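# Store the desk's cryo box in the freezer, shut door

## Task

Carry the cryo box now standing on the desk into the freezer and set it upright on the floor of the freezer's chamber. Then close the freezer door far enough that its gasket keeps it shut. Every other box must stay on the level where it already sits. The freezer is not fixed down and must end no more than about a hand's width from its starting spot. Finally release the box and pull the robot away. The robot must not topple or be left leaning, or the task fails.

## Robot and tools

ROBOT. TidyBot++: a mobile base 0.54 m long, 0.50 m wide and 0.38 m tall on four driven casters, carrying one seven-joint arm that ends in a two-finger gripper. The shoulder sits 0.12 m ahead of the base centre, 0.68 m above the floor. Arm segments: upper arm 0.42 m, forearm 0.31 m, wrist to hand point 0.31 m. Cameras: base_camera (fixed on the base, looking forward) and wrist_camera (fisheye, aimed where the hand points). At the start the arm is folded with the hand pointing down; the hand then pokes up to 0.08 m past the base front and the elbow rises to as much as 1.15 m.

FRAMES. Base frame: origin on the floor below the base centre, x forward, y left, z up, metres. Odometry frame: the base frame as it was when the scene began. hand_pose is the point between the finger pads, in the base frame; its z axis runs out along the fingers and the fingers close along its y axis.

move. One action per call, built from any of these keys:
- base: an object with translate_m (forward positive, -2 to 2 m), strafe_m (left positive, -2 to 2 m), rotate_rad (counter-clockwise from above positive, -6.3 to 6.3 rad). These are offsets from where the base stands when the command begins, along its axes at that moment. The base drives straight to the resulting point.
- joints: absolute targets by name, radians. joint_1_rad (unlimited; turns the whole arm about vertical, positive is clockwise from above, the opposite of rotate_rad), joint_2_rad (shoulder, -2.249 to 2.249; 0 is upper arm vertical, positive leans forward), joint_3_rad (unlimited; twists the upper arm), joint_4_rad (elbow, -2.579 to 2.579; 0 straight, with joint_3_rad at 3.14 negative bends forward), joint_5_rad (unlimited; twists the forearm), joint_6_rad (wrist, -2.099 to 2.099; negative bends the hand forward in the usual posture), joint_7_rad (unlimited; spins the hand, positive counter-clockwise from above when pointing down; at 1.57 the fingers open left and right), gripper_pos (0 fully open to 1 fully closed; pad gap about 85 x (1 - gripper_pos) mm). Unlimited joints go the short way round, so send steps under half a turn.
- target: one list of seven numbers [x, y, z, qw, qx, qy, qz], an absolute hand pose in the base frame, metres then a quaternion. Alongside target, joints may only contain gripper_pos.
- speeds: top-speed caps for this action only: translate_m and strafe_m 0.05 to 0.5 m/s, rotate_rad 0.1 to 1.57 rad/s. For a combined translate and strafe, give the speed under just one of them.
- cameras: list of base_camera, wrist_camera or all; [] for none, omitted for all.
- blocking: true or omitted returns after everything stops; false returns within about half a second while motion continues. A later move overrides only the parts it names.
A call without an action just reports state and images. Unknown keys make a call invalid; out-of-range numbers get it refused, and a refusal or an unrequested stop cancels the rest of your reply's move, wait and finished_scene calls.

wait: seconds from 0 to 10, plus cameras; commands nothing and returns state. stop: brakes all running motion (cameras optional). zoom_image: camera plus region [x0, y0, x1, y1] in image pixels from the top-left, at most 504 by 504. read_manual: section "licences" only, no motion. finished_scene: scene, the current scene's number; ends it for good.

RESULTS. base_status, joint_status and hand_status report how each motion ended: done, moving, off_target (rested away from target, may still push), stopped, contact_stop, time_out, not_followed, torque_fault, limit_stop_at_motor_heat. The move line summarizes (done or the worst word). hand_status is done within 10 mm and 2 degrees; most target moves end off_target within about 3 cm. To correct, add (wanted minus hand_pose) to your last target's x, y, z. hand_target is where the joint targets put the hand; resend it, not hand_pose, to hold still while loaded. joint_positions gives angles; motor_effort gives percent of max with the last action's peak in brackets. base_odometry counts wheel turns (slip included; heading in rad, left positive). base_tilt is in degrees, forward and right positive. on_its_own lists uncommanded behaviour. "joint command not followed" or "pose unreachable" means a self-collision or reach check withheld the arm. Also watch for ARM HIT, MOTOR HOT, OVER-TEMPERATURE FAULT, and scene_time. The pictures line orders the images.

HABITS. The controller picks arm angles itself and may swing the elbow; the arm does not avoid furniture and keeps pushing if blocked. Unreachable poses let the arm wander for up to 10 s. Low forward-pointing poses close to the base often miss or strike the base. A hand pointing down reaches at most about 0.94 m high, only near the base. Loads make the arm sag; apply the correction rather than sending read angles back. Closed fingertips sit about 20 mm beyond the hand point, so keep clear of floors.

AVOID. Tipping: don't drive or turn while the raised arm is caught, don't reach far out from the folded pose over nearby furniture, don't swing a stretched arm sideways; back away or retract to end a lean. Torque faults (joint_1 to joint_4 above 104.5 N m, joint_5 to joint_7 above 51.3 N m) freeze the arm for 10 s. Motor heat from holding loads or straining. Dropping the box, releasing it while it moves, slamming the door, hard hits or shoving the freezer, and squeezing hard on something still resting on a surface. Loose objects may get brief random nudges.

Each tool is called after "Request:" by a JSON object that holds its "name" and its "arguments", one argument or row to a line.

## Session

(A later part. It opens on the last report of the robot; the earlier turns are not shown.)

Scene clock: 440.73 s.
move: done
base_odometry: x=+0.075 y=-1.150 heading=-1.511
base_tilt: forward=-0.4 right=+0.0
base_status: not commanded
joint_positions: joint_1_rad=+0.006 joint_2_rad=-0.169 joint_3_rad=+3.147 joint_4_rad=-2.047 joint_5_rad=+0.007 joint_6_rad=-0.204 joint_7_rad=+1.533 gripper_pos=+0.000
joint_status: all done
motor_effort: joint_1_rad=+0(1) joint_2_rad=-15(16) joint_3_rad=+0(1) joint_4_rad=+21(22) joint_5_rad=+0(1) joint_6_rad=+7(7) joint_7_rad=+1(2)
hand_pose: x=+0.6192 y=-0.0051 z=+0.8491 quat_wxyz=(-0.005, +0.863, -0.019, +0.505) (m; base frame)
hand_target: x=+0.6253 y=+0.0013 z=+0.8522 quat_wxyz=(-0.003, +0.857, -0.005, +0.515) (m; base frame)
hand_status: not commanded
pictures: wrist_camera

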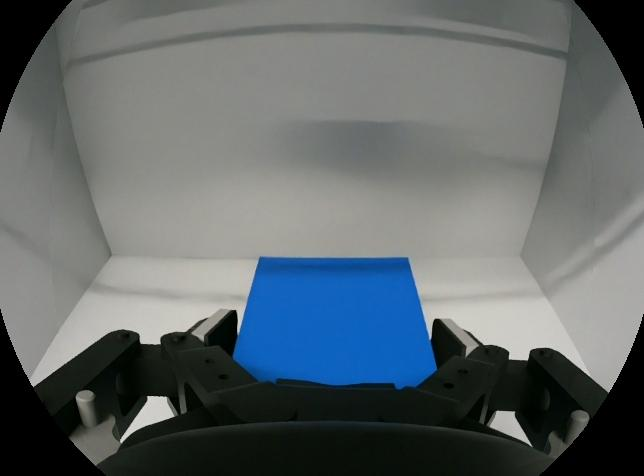

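Request:
{"name": "move", "arguments": {
  "base": {"translate_m": -0.3},
  "speeds": {"translate_m": 0.2},
  "cameras": ["wrist_camera"]
}}

Scene clock: 447.00 s.
move: done
base_odometry: x=+0.057 y=-0.851 heading=-1.511
base_tilt: forward=-0.4 right=+0.1
base_status: done
joint_positions: joint_1_rad=+0.006 joint_2_rad=-0.164 joint_3_rad=+3.147 joint_4_rad=-2.047 joint_5_rad=+0.007 joint_6_rad=-0.204 joint_7_rad=+1.533 gripper_pos=+0.000
joint_status: not commanded
motor_effort: joint_1_rad=-1(2) joint_2_rad=-15(18) joint_3_rad=+0(2) joint_4_rad=+21(22) joint_5_rad=+0(0) joint_6_rad=+7(7) joint_7_rad=+1(2)
hand_pose: x=+0.6201 y=-0.0051 z=+0.8463 quat_wxyz=(-0.005, +0.864, -0.019, +0.503) (m; base frame)
hand_target: x=+0.6253 y=+0.0013 z=+0.8522 quat_wxyz=(-0.003, +0.857, -0.005, +0.515) (m; base frame)
hand_status: not commanded
pictures: wrist_camera

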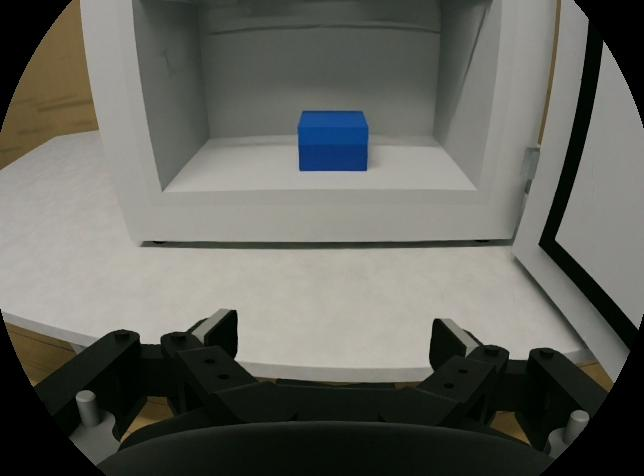

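Request:
{"name": "move", "arguments": {
  "base": {"translate_m": -0.45},
  "joints": {"joint_2_rad": 0.222, "joint_4_rad": -2.39, "joint_6_rad": 1.08, "gripper_pos": 1.0},
  "cameras": ["wrist_camera", "base_camera"]
}}

Scene clock: 499.97 s.
move: done
base_odometry: x=+0.030 y=-0.401 heading=-1.511
base_tilt: forward=-0.4 right=+0.0
base_status: done
joint_positions: joint_1_rad=+0.006 joint_2_rad=+0.209 joint_3_rad=+3.147 joint_4_rad=-2.384 joint_5_rad=+0.007 joint_6_rad=+1.027 joint_7_rad=+1.533 gripper_pos=+0.999
joint_status: all done
motor_effort: joint_1_rad=+0(1) joint_2_rad=-23(23) joint_3_rad=-1(1) joint_4_rad=+14(22) joint_5_rad=+0(1) joint_6_rad=+8(8) joint_7_rad=+1(2)
hand_pose: x=+0.6815 y=-0.0033 z=+0.8266 quat_wxyz=(-0.010, +0.705, -0.014, +0.709) (m; base frame)
hand_target: x=+0.6815 y=+0.0013 z=+0.8330 quat_wxyz=(-0.004, +0.693, -0.004, +0.721) (m; base frame)
hand_status: not commanded
pictures: base_camera, wrist_camera

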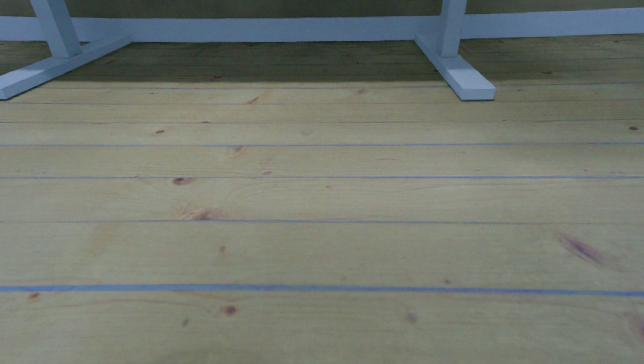

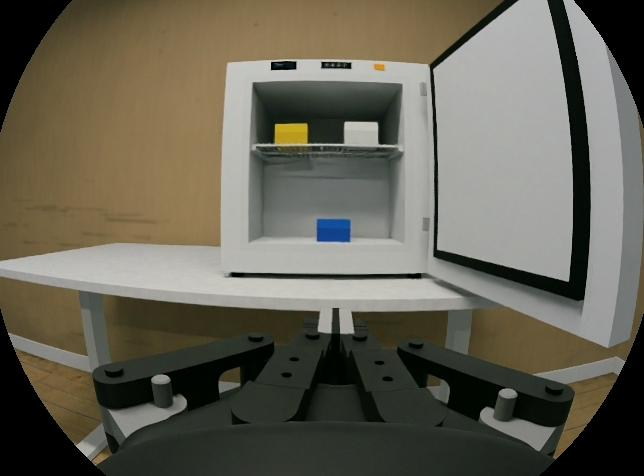

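Request:
{"name": "move", "arguments": {
  "base": {"strafe_m": -0.53},
  "cameras": ["wrist_camera"]
}}

Request:
{"name": "move", "arguments": {
  "base": {"translate_m": 0.24},
  "cameras": ["wrist_camera"]
}}

Scene clock: 510.40 s.
move: done
base_odometry: x=-0.499 y=-0.433 heading=-1.512
base_tilt: forward=-0.4 right=+0.0
base_status: done
joint_positions: joint_1_rad=+0.006 joint_2_rad=+0.210 joint_3_rad=+3.147 joint_4_rad=-2.384 joint_5_rad=+0.007 joint_6_rad=+1.030 joint_7_rad=+1.533 gripper_pos=+0.999
joint_status: not commanded
motor_effort: joint_1_rad=+0(3) joint_2_rad=-23(23) joint_3_rad=-1(2) joint_4_rad=+14(15) joint_5_rad=+1(1) joint_6_rad=+8(8) joint_7_rad=+1(2)
hand_pose: x=+0.6816 y=-0.0033 z=+0.8271 quat_wxyz=(-0.010, +0.704, -0.014, +0.710) (m; base frame)
hand_target: x=+0.6815 y=+0.0013 z=+0.8330 quat_wxyz=(-0.004, +0.693, -0.004, +0.721) (m; base frame)
hand_status: not commanded
pictures: wrist_camera

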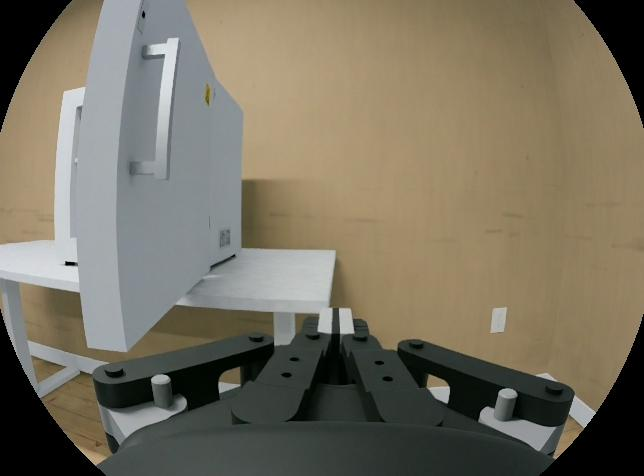

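Scene clock: 512.13 s.
move: done
base_odometry: x=-0.485 y=-0.672 heading=-1.512
base_tilt: forward=-0.4 right=+0.0
base_status: done
joint_positions: joint_1_rad=+0.006 joint_2_rad=+0.219 joint_3_rad=+3.147 joint_4_rad=-2.385 joint_5_rad=+0.007 joint_6_rad=+1.032 joint_7_rad=+1.533 gripper_pos=+0.999
joint_status: not commanded
motor_effort: joint_1_rad=-1(1) joint_2_rad=-22(25) joint_3_rad=-1(1) joint_4_rad=+15(16) joint_5_rad=+0(0) joint_6_rad=+8(8) joint_7_rad=+1(2)
hand_pose: x=+0.6827 y=-0.0033 z=+0.8222 quat_wxyz=(-0.010, +0.707, -0.014, +0.707) (m; base frame)
hand_target: x=+0.6815 y=+0.0013 z=+0.8330 quat_wxyz=(-0.004, +0.693, -0.004, +0.721) (m; base frame)
hand_status: not commanded
pictures: wrist_camera

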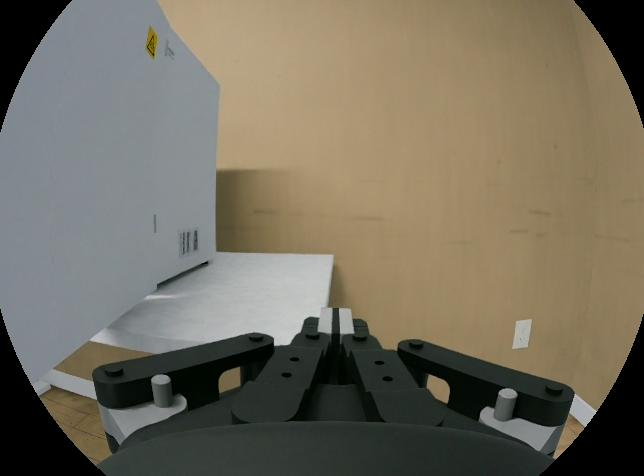

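Request:
{"name": "move", "arguments": {
  "base": {"strafe_m": 0.3},
  "speeds": {"strafe_m": 0.2},
  "cameras": ["wrist_camera"]
}}

Request:
{"name": "move", "arguments": {
  "base": {"translate_m": 0.01, "strafe_m": 0.13},
  "speeds": {"strafe_m": 0.2},
  "cameras": ["wrist_camera"]
}}

Scene clock: 522.23 s.
move: done
base_odometry: x=-0.185 y=-0.655 heading=-1.512
base_tilt: forward=-0.4 right=+0.0
base_status: done
joint_positions: joint_1_rad=+0.007 joint_2_rad=+0.219 joint_3_rad=+3.147 joint_4_rad=-2.385 joint_5_rad=+0.006 joint_6_rad=+1.033 joint_7_rad=+1.533 gripper_pos=+0.999
joint_status: not commanded
motor_effort: joint_1_rad=+0(4) joint_2_rad=-23(24) joint_3_rad=-1(4) joint_4_rad=+15(15) joint_5_rad=+0(3) joint_6_rad=+8(8) joint_7_rad=+1(2)
hand_pose: x=+0.6827 y=-0.0038 z=+0.8223 quat_wxyz=(-0.009, +0.707, -0.014, +0.707) (m; base frame)
hand_target: x=+0.6815 y=+0.0013 z=+0.8330 quat_wxyz=(-0.004, +0.693, -0.004, +0.721) (m; base frame)
hand_status: not commanded
pictures: wrist_camera

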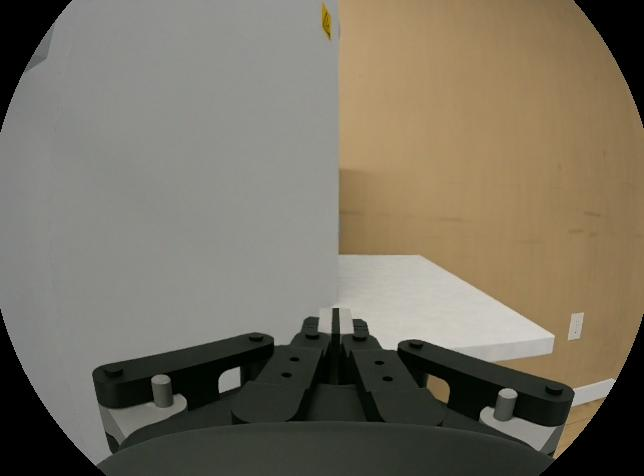

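Scene clock: 523.63 s.
move: done
base_odometry: x=-0.055 y=-0.657 heading=-1.512
base_tilt: forward=-0.4 right=+0.0
base_status: done
joint_positions: joint_1_rad=+0.007 joint_2_rad=+0.219 joint_3_rad=+3.148 joint_4_rad=-2.385 joint_5_rad=+0.005 joint_6_rad=+1.033 joint_7_rad=+1.533 gripper_pos=+0.999
joint_status: not commanded
motor_effort: joint_1_rad=-1(6) joint_2_rad=-22(24) joint_3_rad=+0(5) joint_4_rad=+14(15) joint_5_rad=+0(3) joint_6_rad=+8(8) joint_7_rad=+1(2)
hand_pose: x=+0.6827 y=-0.0045 z=+0.8224 quat_wxyz=(-0.009, +0.707, -0.015, +0.707) (m; base frame)
hand_target: x=+0.6815 y=+0.0013 z=+0.8330 quat_wxyz=(-0.004, +0.693, -0.004, +0.721) (m; base frame)
hand_status: not commanded
pictures: wrist_camera

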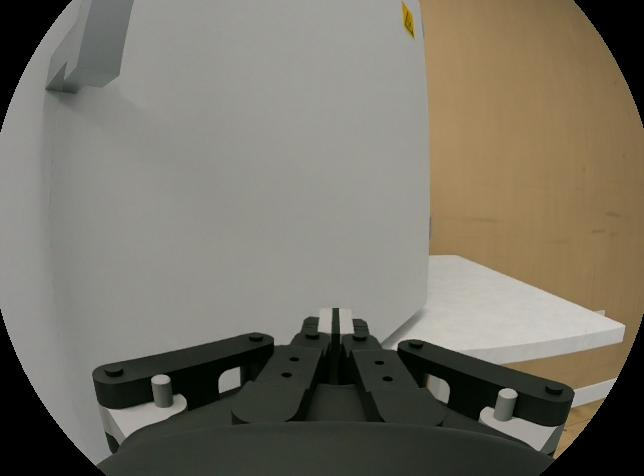

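Request:
{"name": "move", "arguments": {
  "base": {"translate_m": 0.066, "strafe_m": 0.11},
  "speeds": {"strafe_m": 0.2},
  "cameras": ["wrist_camera"]
}}

Request:
{"name": "move", "arguments": {
  "base": {"translate_m": 0.098, "strafe_m": 0.08},
  "speeds": {"strafe_m": 0.2},
  "cameras": ["wrist_camera"]
}}

Scene clock: 529.47 s.
move: done
base_odometry: x=+0.059 y=-0.716 heading=-1.512
base_tilt: forward=-0.4 right=+0.0
base_status: done
joint_positions: joint_1_rad=+0.007 joint_2_rad=+0.219 joint_3_rad=+3.148 joint_4_rad=-2.386 joint_5_rad=+0.005 joint_6_rad=+1.033 joint_7_rad=+1.533 gripper_pos=+0.999
joint_status: not commanded
motor_effort: joint_1_rad=+0(5) joint_2_rad=-23(24) joint_3_rad=-1(5) joint_4_rad=+14(17) joint_5_rad=+0(2) joint_6_rad=+8(8) joint_7_rad=+1(2)
hand_pose: x=+0.6824 y=-0.0049 z=+0.8220 quat_wxyz=(-0.009, +0.707, -0.016, +0.707) (m; base frame)
hand_target: x=+0.6815 y=+0.0013 z=+0.8330 quat_wxyz=(-0.004, +0.693, -0.004, +0.721) (m; base frame)
hand_status: not commanded
pictures: wrist_camera

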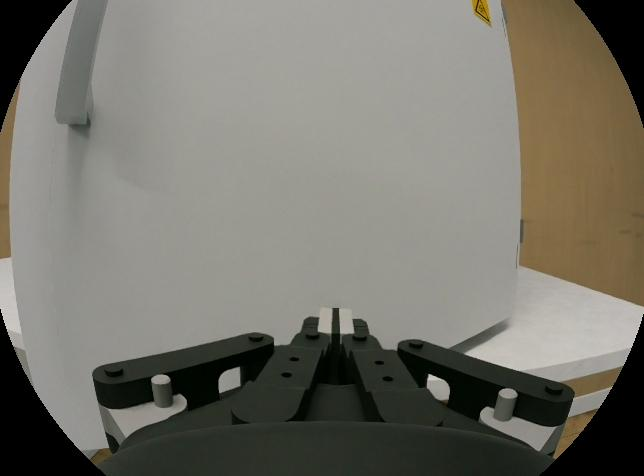

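Scene clock: 530.77 s.
move: done
base_odometry: x=+0.145 y=-0.810 heading=-1.511
base_tilt: forward=-0.4 right=+0.0
base_status: done
joint_positions: joint_1_rad=+0.006 joint_2_rad=+0.222 joint_3_rad=+3.148 joint_4_rad=-2.388 joint_5_rad=+0.004 joint_6_rad=+1.034 joint_7_rad=+1.533 gripper_pos=+0.999
joint_status: not commanded
motor_effort: joint_1_rad=+0(5) joint_2_rad=-23(25) joint_3_rad=-1(4) joint_4_rad=+15(17) joint_5_rad=+0(2) joint_6_rad=+8(8) joint_7_rad=+2(2)
hand_pose: x=+0.6824 y=-0.0044 z=+0.8198 quat_wxyz=(-0.009, +0.709, -0.015, +0.705) (m; base frame)
hand_target: x=+0.6815 y=+0.0013 z=+0.8330 quat_wxyz=(-0.004, +0.693, -0.004, +0.721) (m; base frame)
hand_status: not commanded
pictures: wrist_camera

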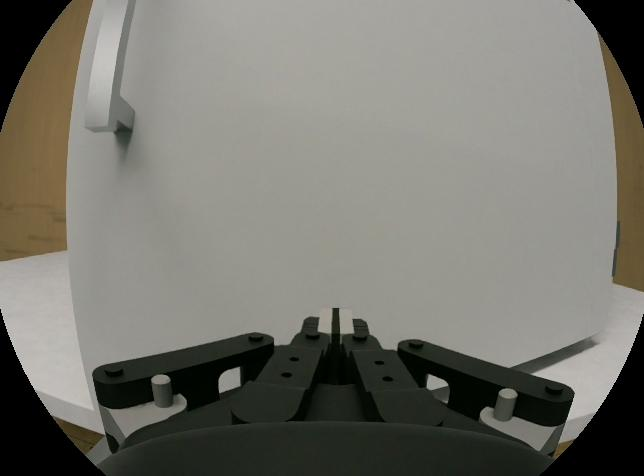

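Request:
{"name": "move", "arguments": {
  "base": {"translate_m": 0.11, "strafe_m": 0.03},
  "speeds": {"translate_m": 0.12},
  "cameras": ["wrist_camera"]
}}

Scene clock: 534.73 s.
move: done
base_odometry: x=+0.182 y=-0.918 heading=-1.511
base_tilt: forward=-0.4 right=+0.0
base_status: done
joint_positions: joint_1_rad=+0.006 joint_2_rad=+0.223 joint_3_rad=+3.148 joint_4_rad=-2.390 joint_5_rad=+0.004 joint_6_rad=+1.035 joint_7_rad=+1.533 gripper_pos=+0.999
joint_status: not commanded
motor_effort: joint_1_rad=+0(2) joint_2_rad=-24(25) joint_3_rad=+0(1) joint_4_rad=+14(18) joint_5_rad=+0(1) joint_6_rad=+8(8) joint_7_rad=+1(2)
hand_pose: x=+0.6820 y=-0.0044 z=+0.8188 quat_wxyz=(-0.009, +0.709, -0.016, +0.705) (m; base frame)
hand_target: x=+0.6815 y=+0.0013 z=+0.8330 quat_wxyz=(-0.004, +0.693, -0.004, +0.721) (m; base frame)
hand_status: not commanded
pictures: wrist_camera

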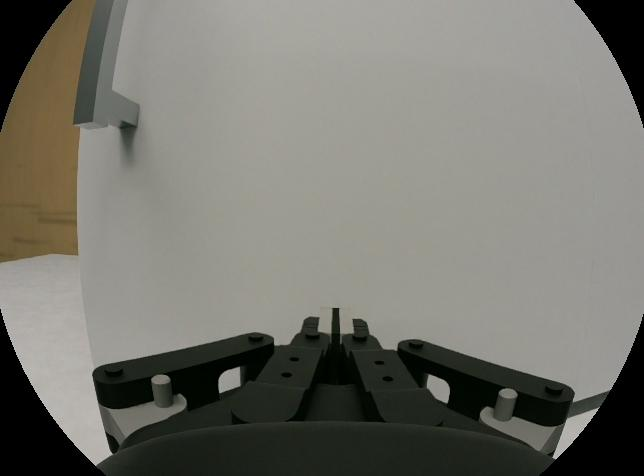

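Request:
{"name": "move", "arguments": {
  "base": {"translate_m": 0.03},
  "speeds": {"translate_m": 0.1},
  "cameras": ["wrist_camera"]
}}

Scene clock: 541.97 s.
move: done
base_odometry: x=+0.184 y=-0.947 heading=-1.511
base_tilt: forward=-0.5 right=+0.0
base_status: done
joint_positions: joint_1_rad=+0.006 joint_2_rad=+0.188 joint_3_rad=+3.148 joint_4_rad=-2.444 joint_5_rad=+0.004 joint_6_rad=+1.053 joint_7_rad=+1.533 gripper_pos=+0.999
joint_status: not commanded
motor_effort: joint_1_rad=+0(2) joint_2_rad=-14(24) joint_3_rad=+1(1) joint_4_rad=+23(27) joint_5_rad=+0(1) joint_6_rad=+6(8) joint_7_rad=+1(2)
hand_pose: x=+0.6624 y=-0.0042 z=+0.8182 quat_wxyz=(-0.009, +0.710, -0.016, +0.704) (m; base frame)
hand_target: x=+0.6815 y=+0.0013 z=+0.8330 quat_wxyz=(-0.004, +0.693, -0.004, +0.721) (m; base frame)
hand_status: not commanded
pictures: wrist_camera

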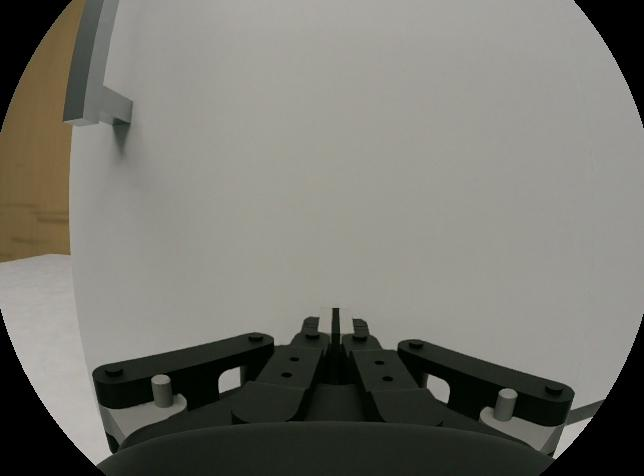

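Request:
{"name": "move", "arguments": {
  "base": {"translate_m": -0.35},
  "cameras": ["wrist_camera"]
}}

Scene clock: 550.63 s.
move: done
base_odometry: x=+0.163 y=-0.598 heading=-1.511
base_tilt: forward=-0.5 right=+0.0
base_status: done
joint_positions: joint_1_rad=+0.006 joint_2_rad=+0.224 joint_3_rad=+3.148 joint_4_rad=-2.389 joint_5_rad=+0.004 joint_6_rad=+1.053 joint_7_rad=+1.533 gripper_pos=+0.999
joint_status: not commanded
motor_effort: joint_1_rad=+0(3) joint_2_rad=-24(26) joint_3_rad=-1(2) joint_4_rad=+14(24) joint_5_rad=+0(1) joint_6_rad=+8(9) joint_7_rad=+1(2)
hand_pose: x=+0.6823 y=-0.0044 z=+0.8235 quat_wxyz=(-0.009, +0.703, -0.015, +0.710) (m; base frame)
hand_target: x=+0.6815 y=+0.0013 z=+0.8330 quat_wxyz=(-0.004, +0.693, -0.004, +0.721) (m; base frame)
hand_status: not commanded
pictures: wrist_camera

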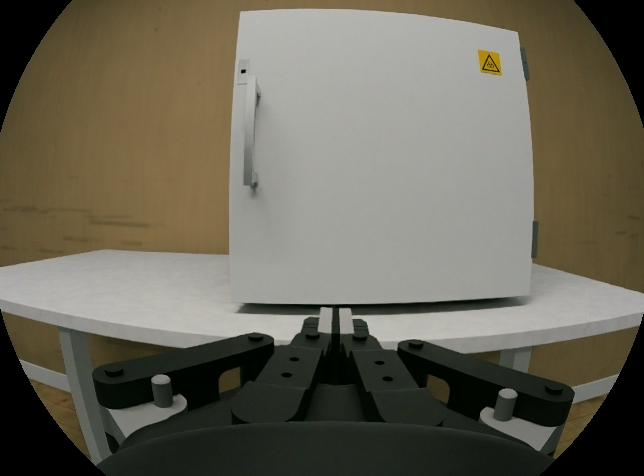

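Request:
{"name": "zoom_image", "arguments": {
  "camera": "wrist_camera",
  "region": [200, 220, 560, 340]
}}

Scaled by 1.400.

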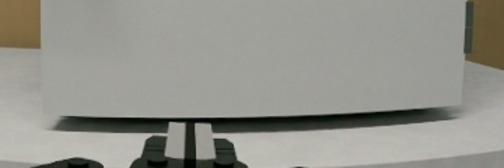

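Request:
{"name": "move", "arguments": {
  "base": {"strafe_m": 0.45},
  "cameras": ["wrist_camera"]
}}

Request:
{"name": "zoom_image", "arguments": {
  "camera": "wrist_camera",
  "region": [340, 0, 640, 340]
}}

Scene clock: 570.53 s.
move: done
base_odometry: x=+0.612 y=-0.571 heading=-1.511
base_tilt: forward=-0.4 right=+0.0
base_status: done
joint_positions: joint_1_rad=+0.004 joint_2_rad=+0.224 joint_3_rad=+3.148 joint_4_rad=-2.389 joint_5_rad=+0.004 joint_6_rad=+1.053 joint_7_rad=+1.533 gripper_pos=+0.999
joint_status: not commanded
motor_effort: joint_1_rad=+0(4) joint_2_rad=-23(24) joint_3_rad=+0(4) joint_4_rad=+14(15) joint_5_rad=+0(1) joint_6_rad=+8(8) joint_7_rad=+1(2)
hand_pose: x=+0.6823 y=-0.0032 z=+0.8235 quat_wxyz=(-0.010, +0.704, -0.015, +0.710) (m; base frame)
hand_target: x=+0.6815 y=+0.0013 z=+0.8330 quat_wxyz=(-0.004, +0.693, -0.004, +0.721) (m; base frame)
hand_status: not commanded
pictures: wrist_camera

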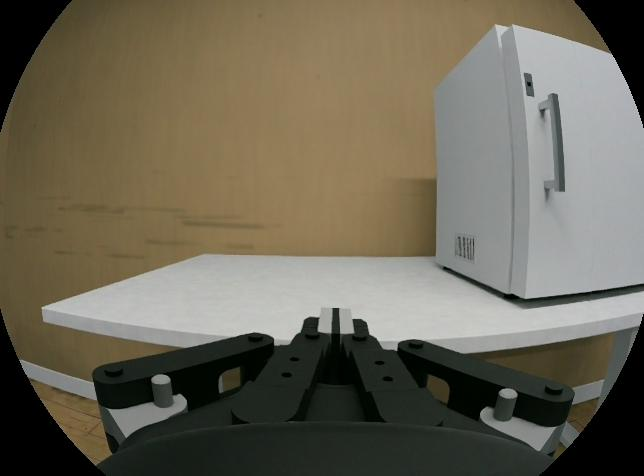

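Scaled by 1.482.

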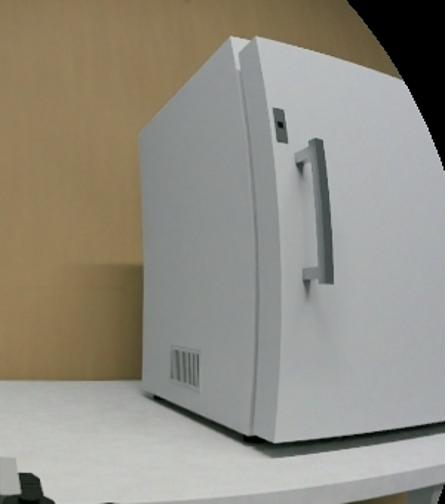

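Request:
{"name": "zoom_image", "arguments": {
  "camera": "wrist_camera",
  "region": [480, 220, 560, 310]
}}

Request:
{"name": "zoom_image", "arguments": {
  "camera": "wrist_camera",
  "region": [480, 15, 560, 105]
}}

Scaled by 5.600.

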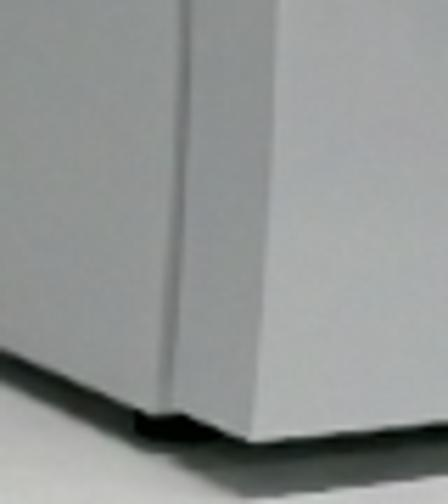

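Scaled by 5.600.

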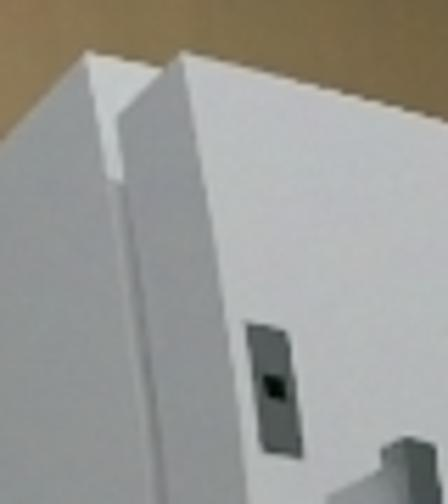

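Request:
{"name": "finished_scene", "arguments": {
  "scene": 2
}}

The scene is finished: the task was done.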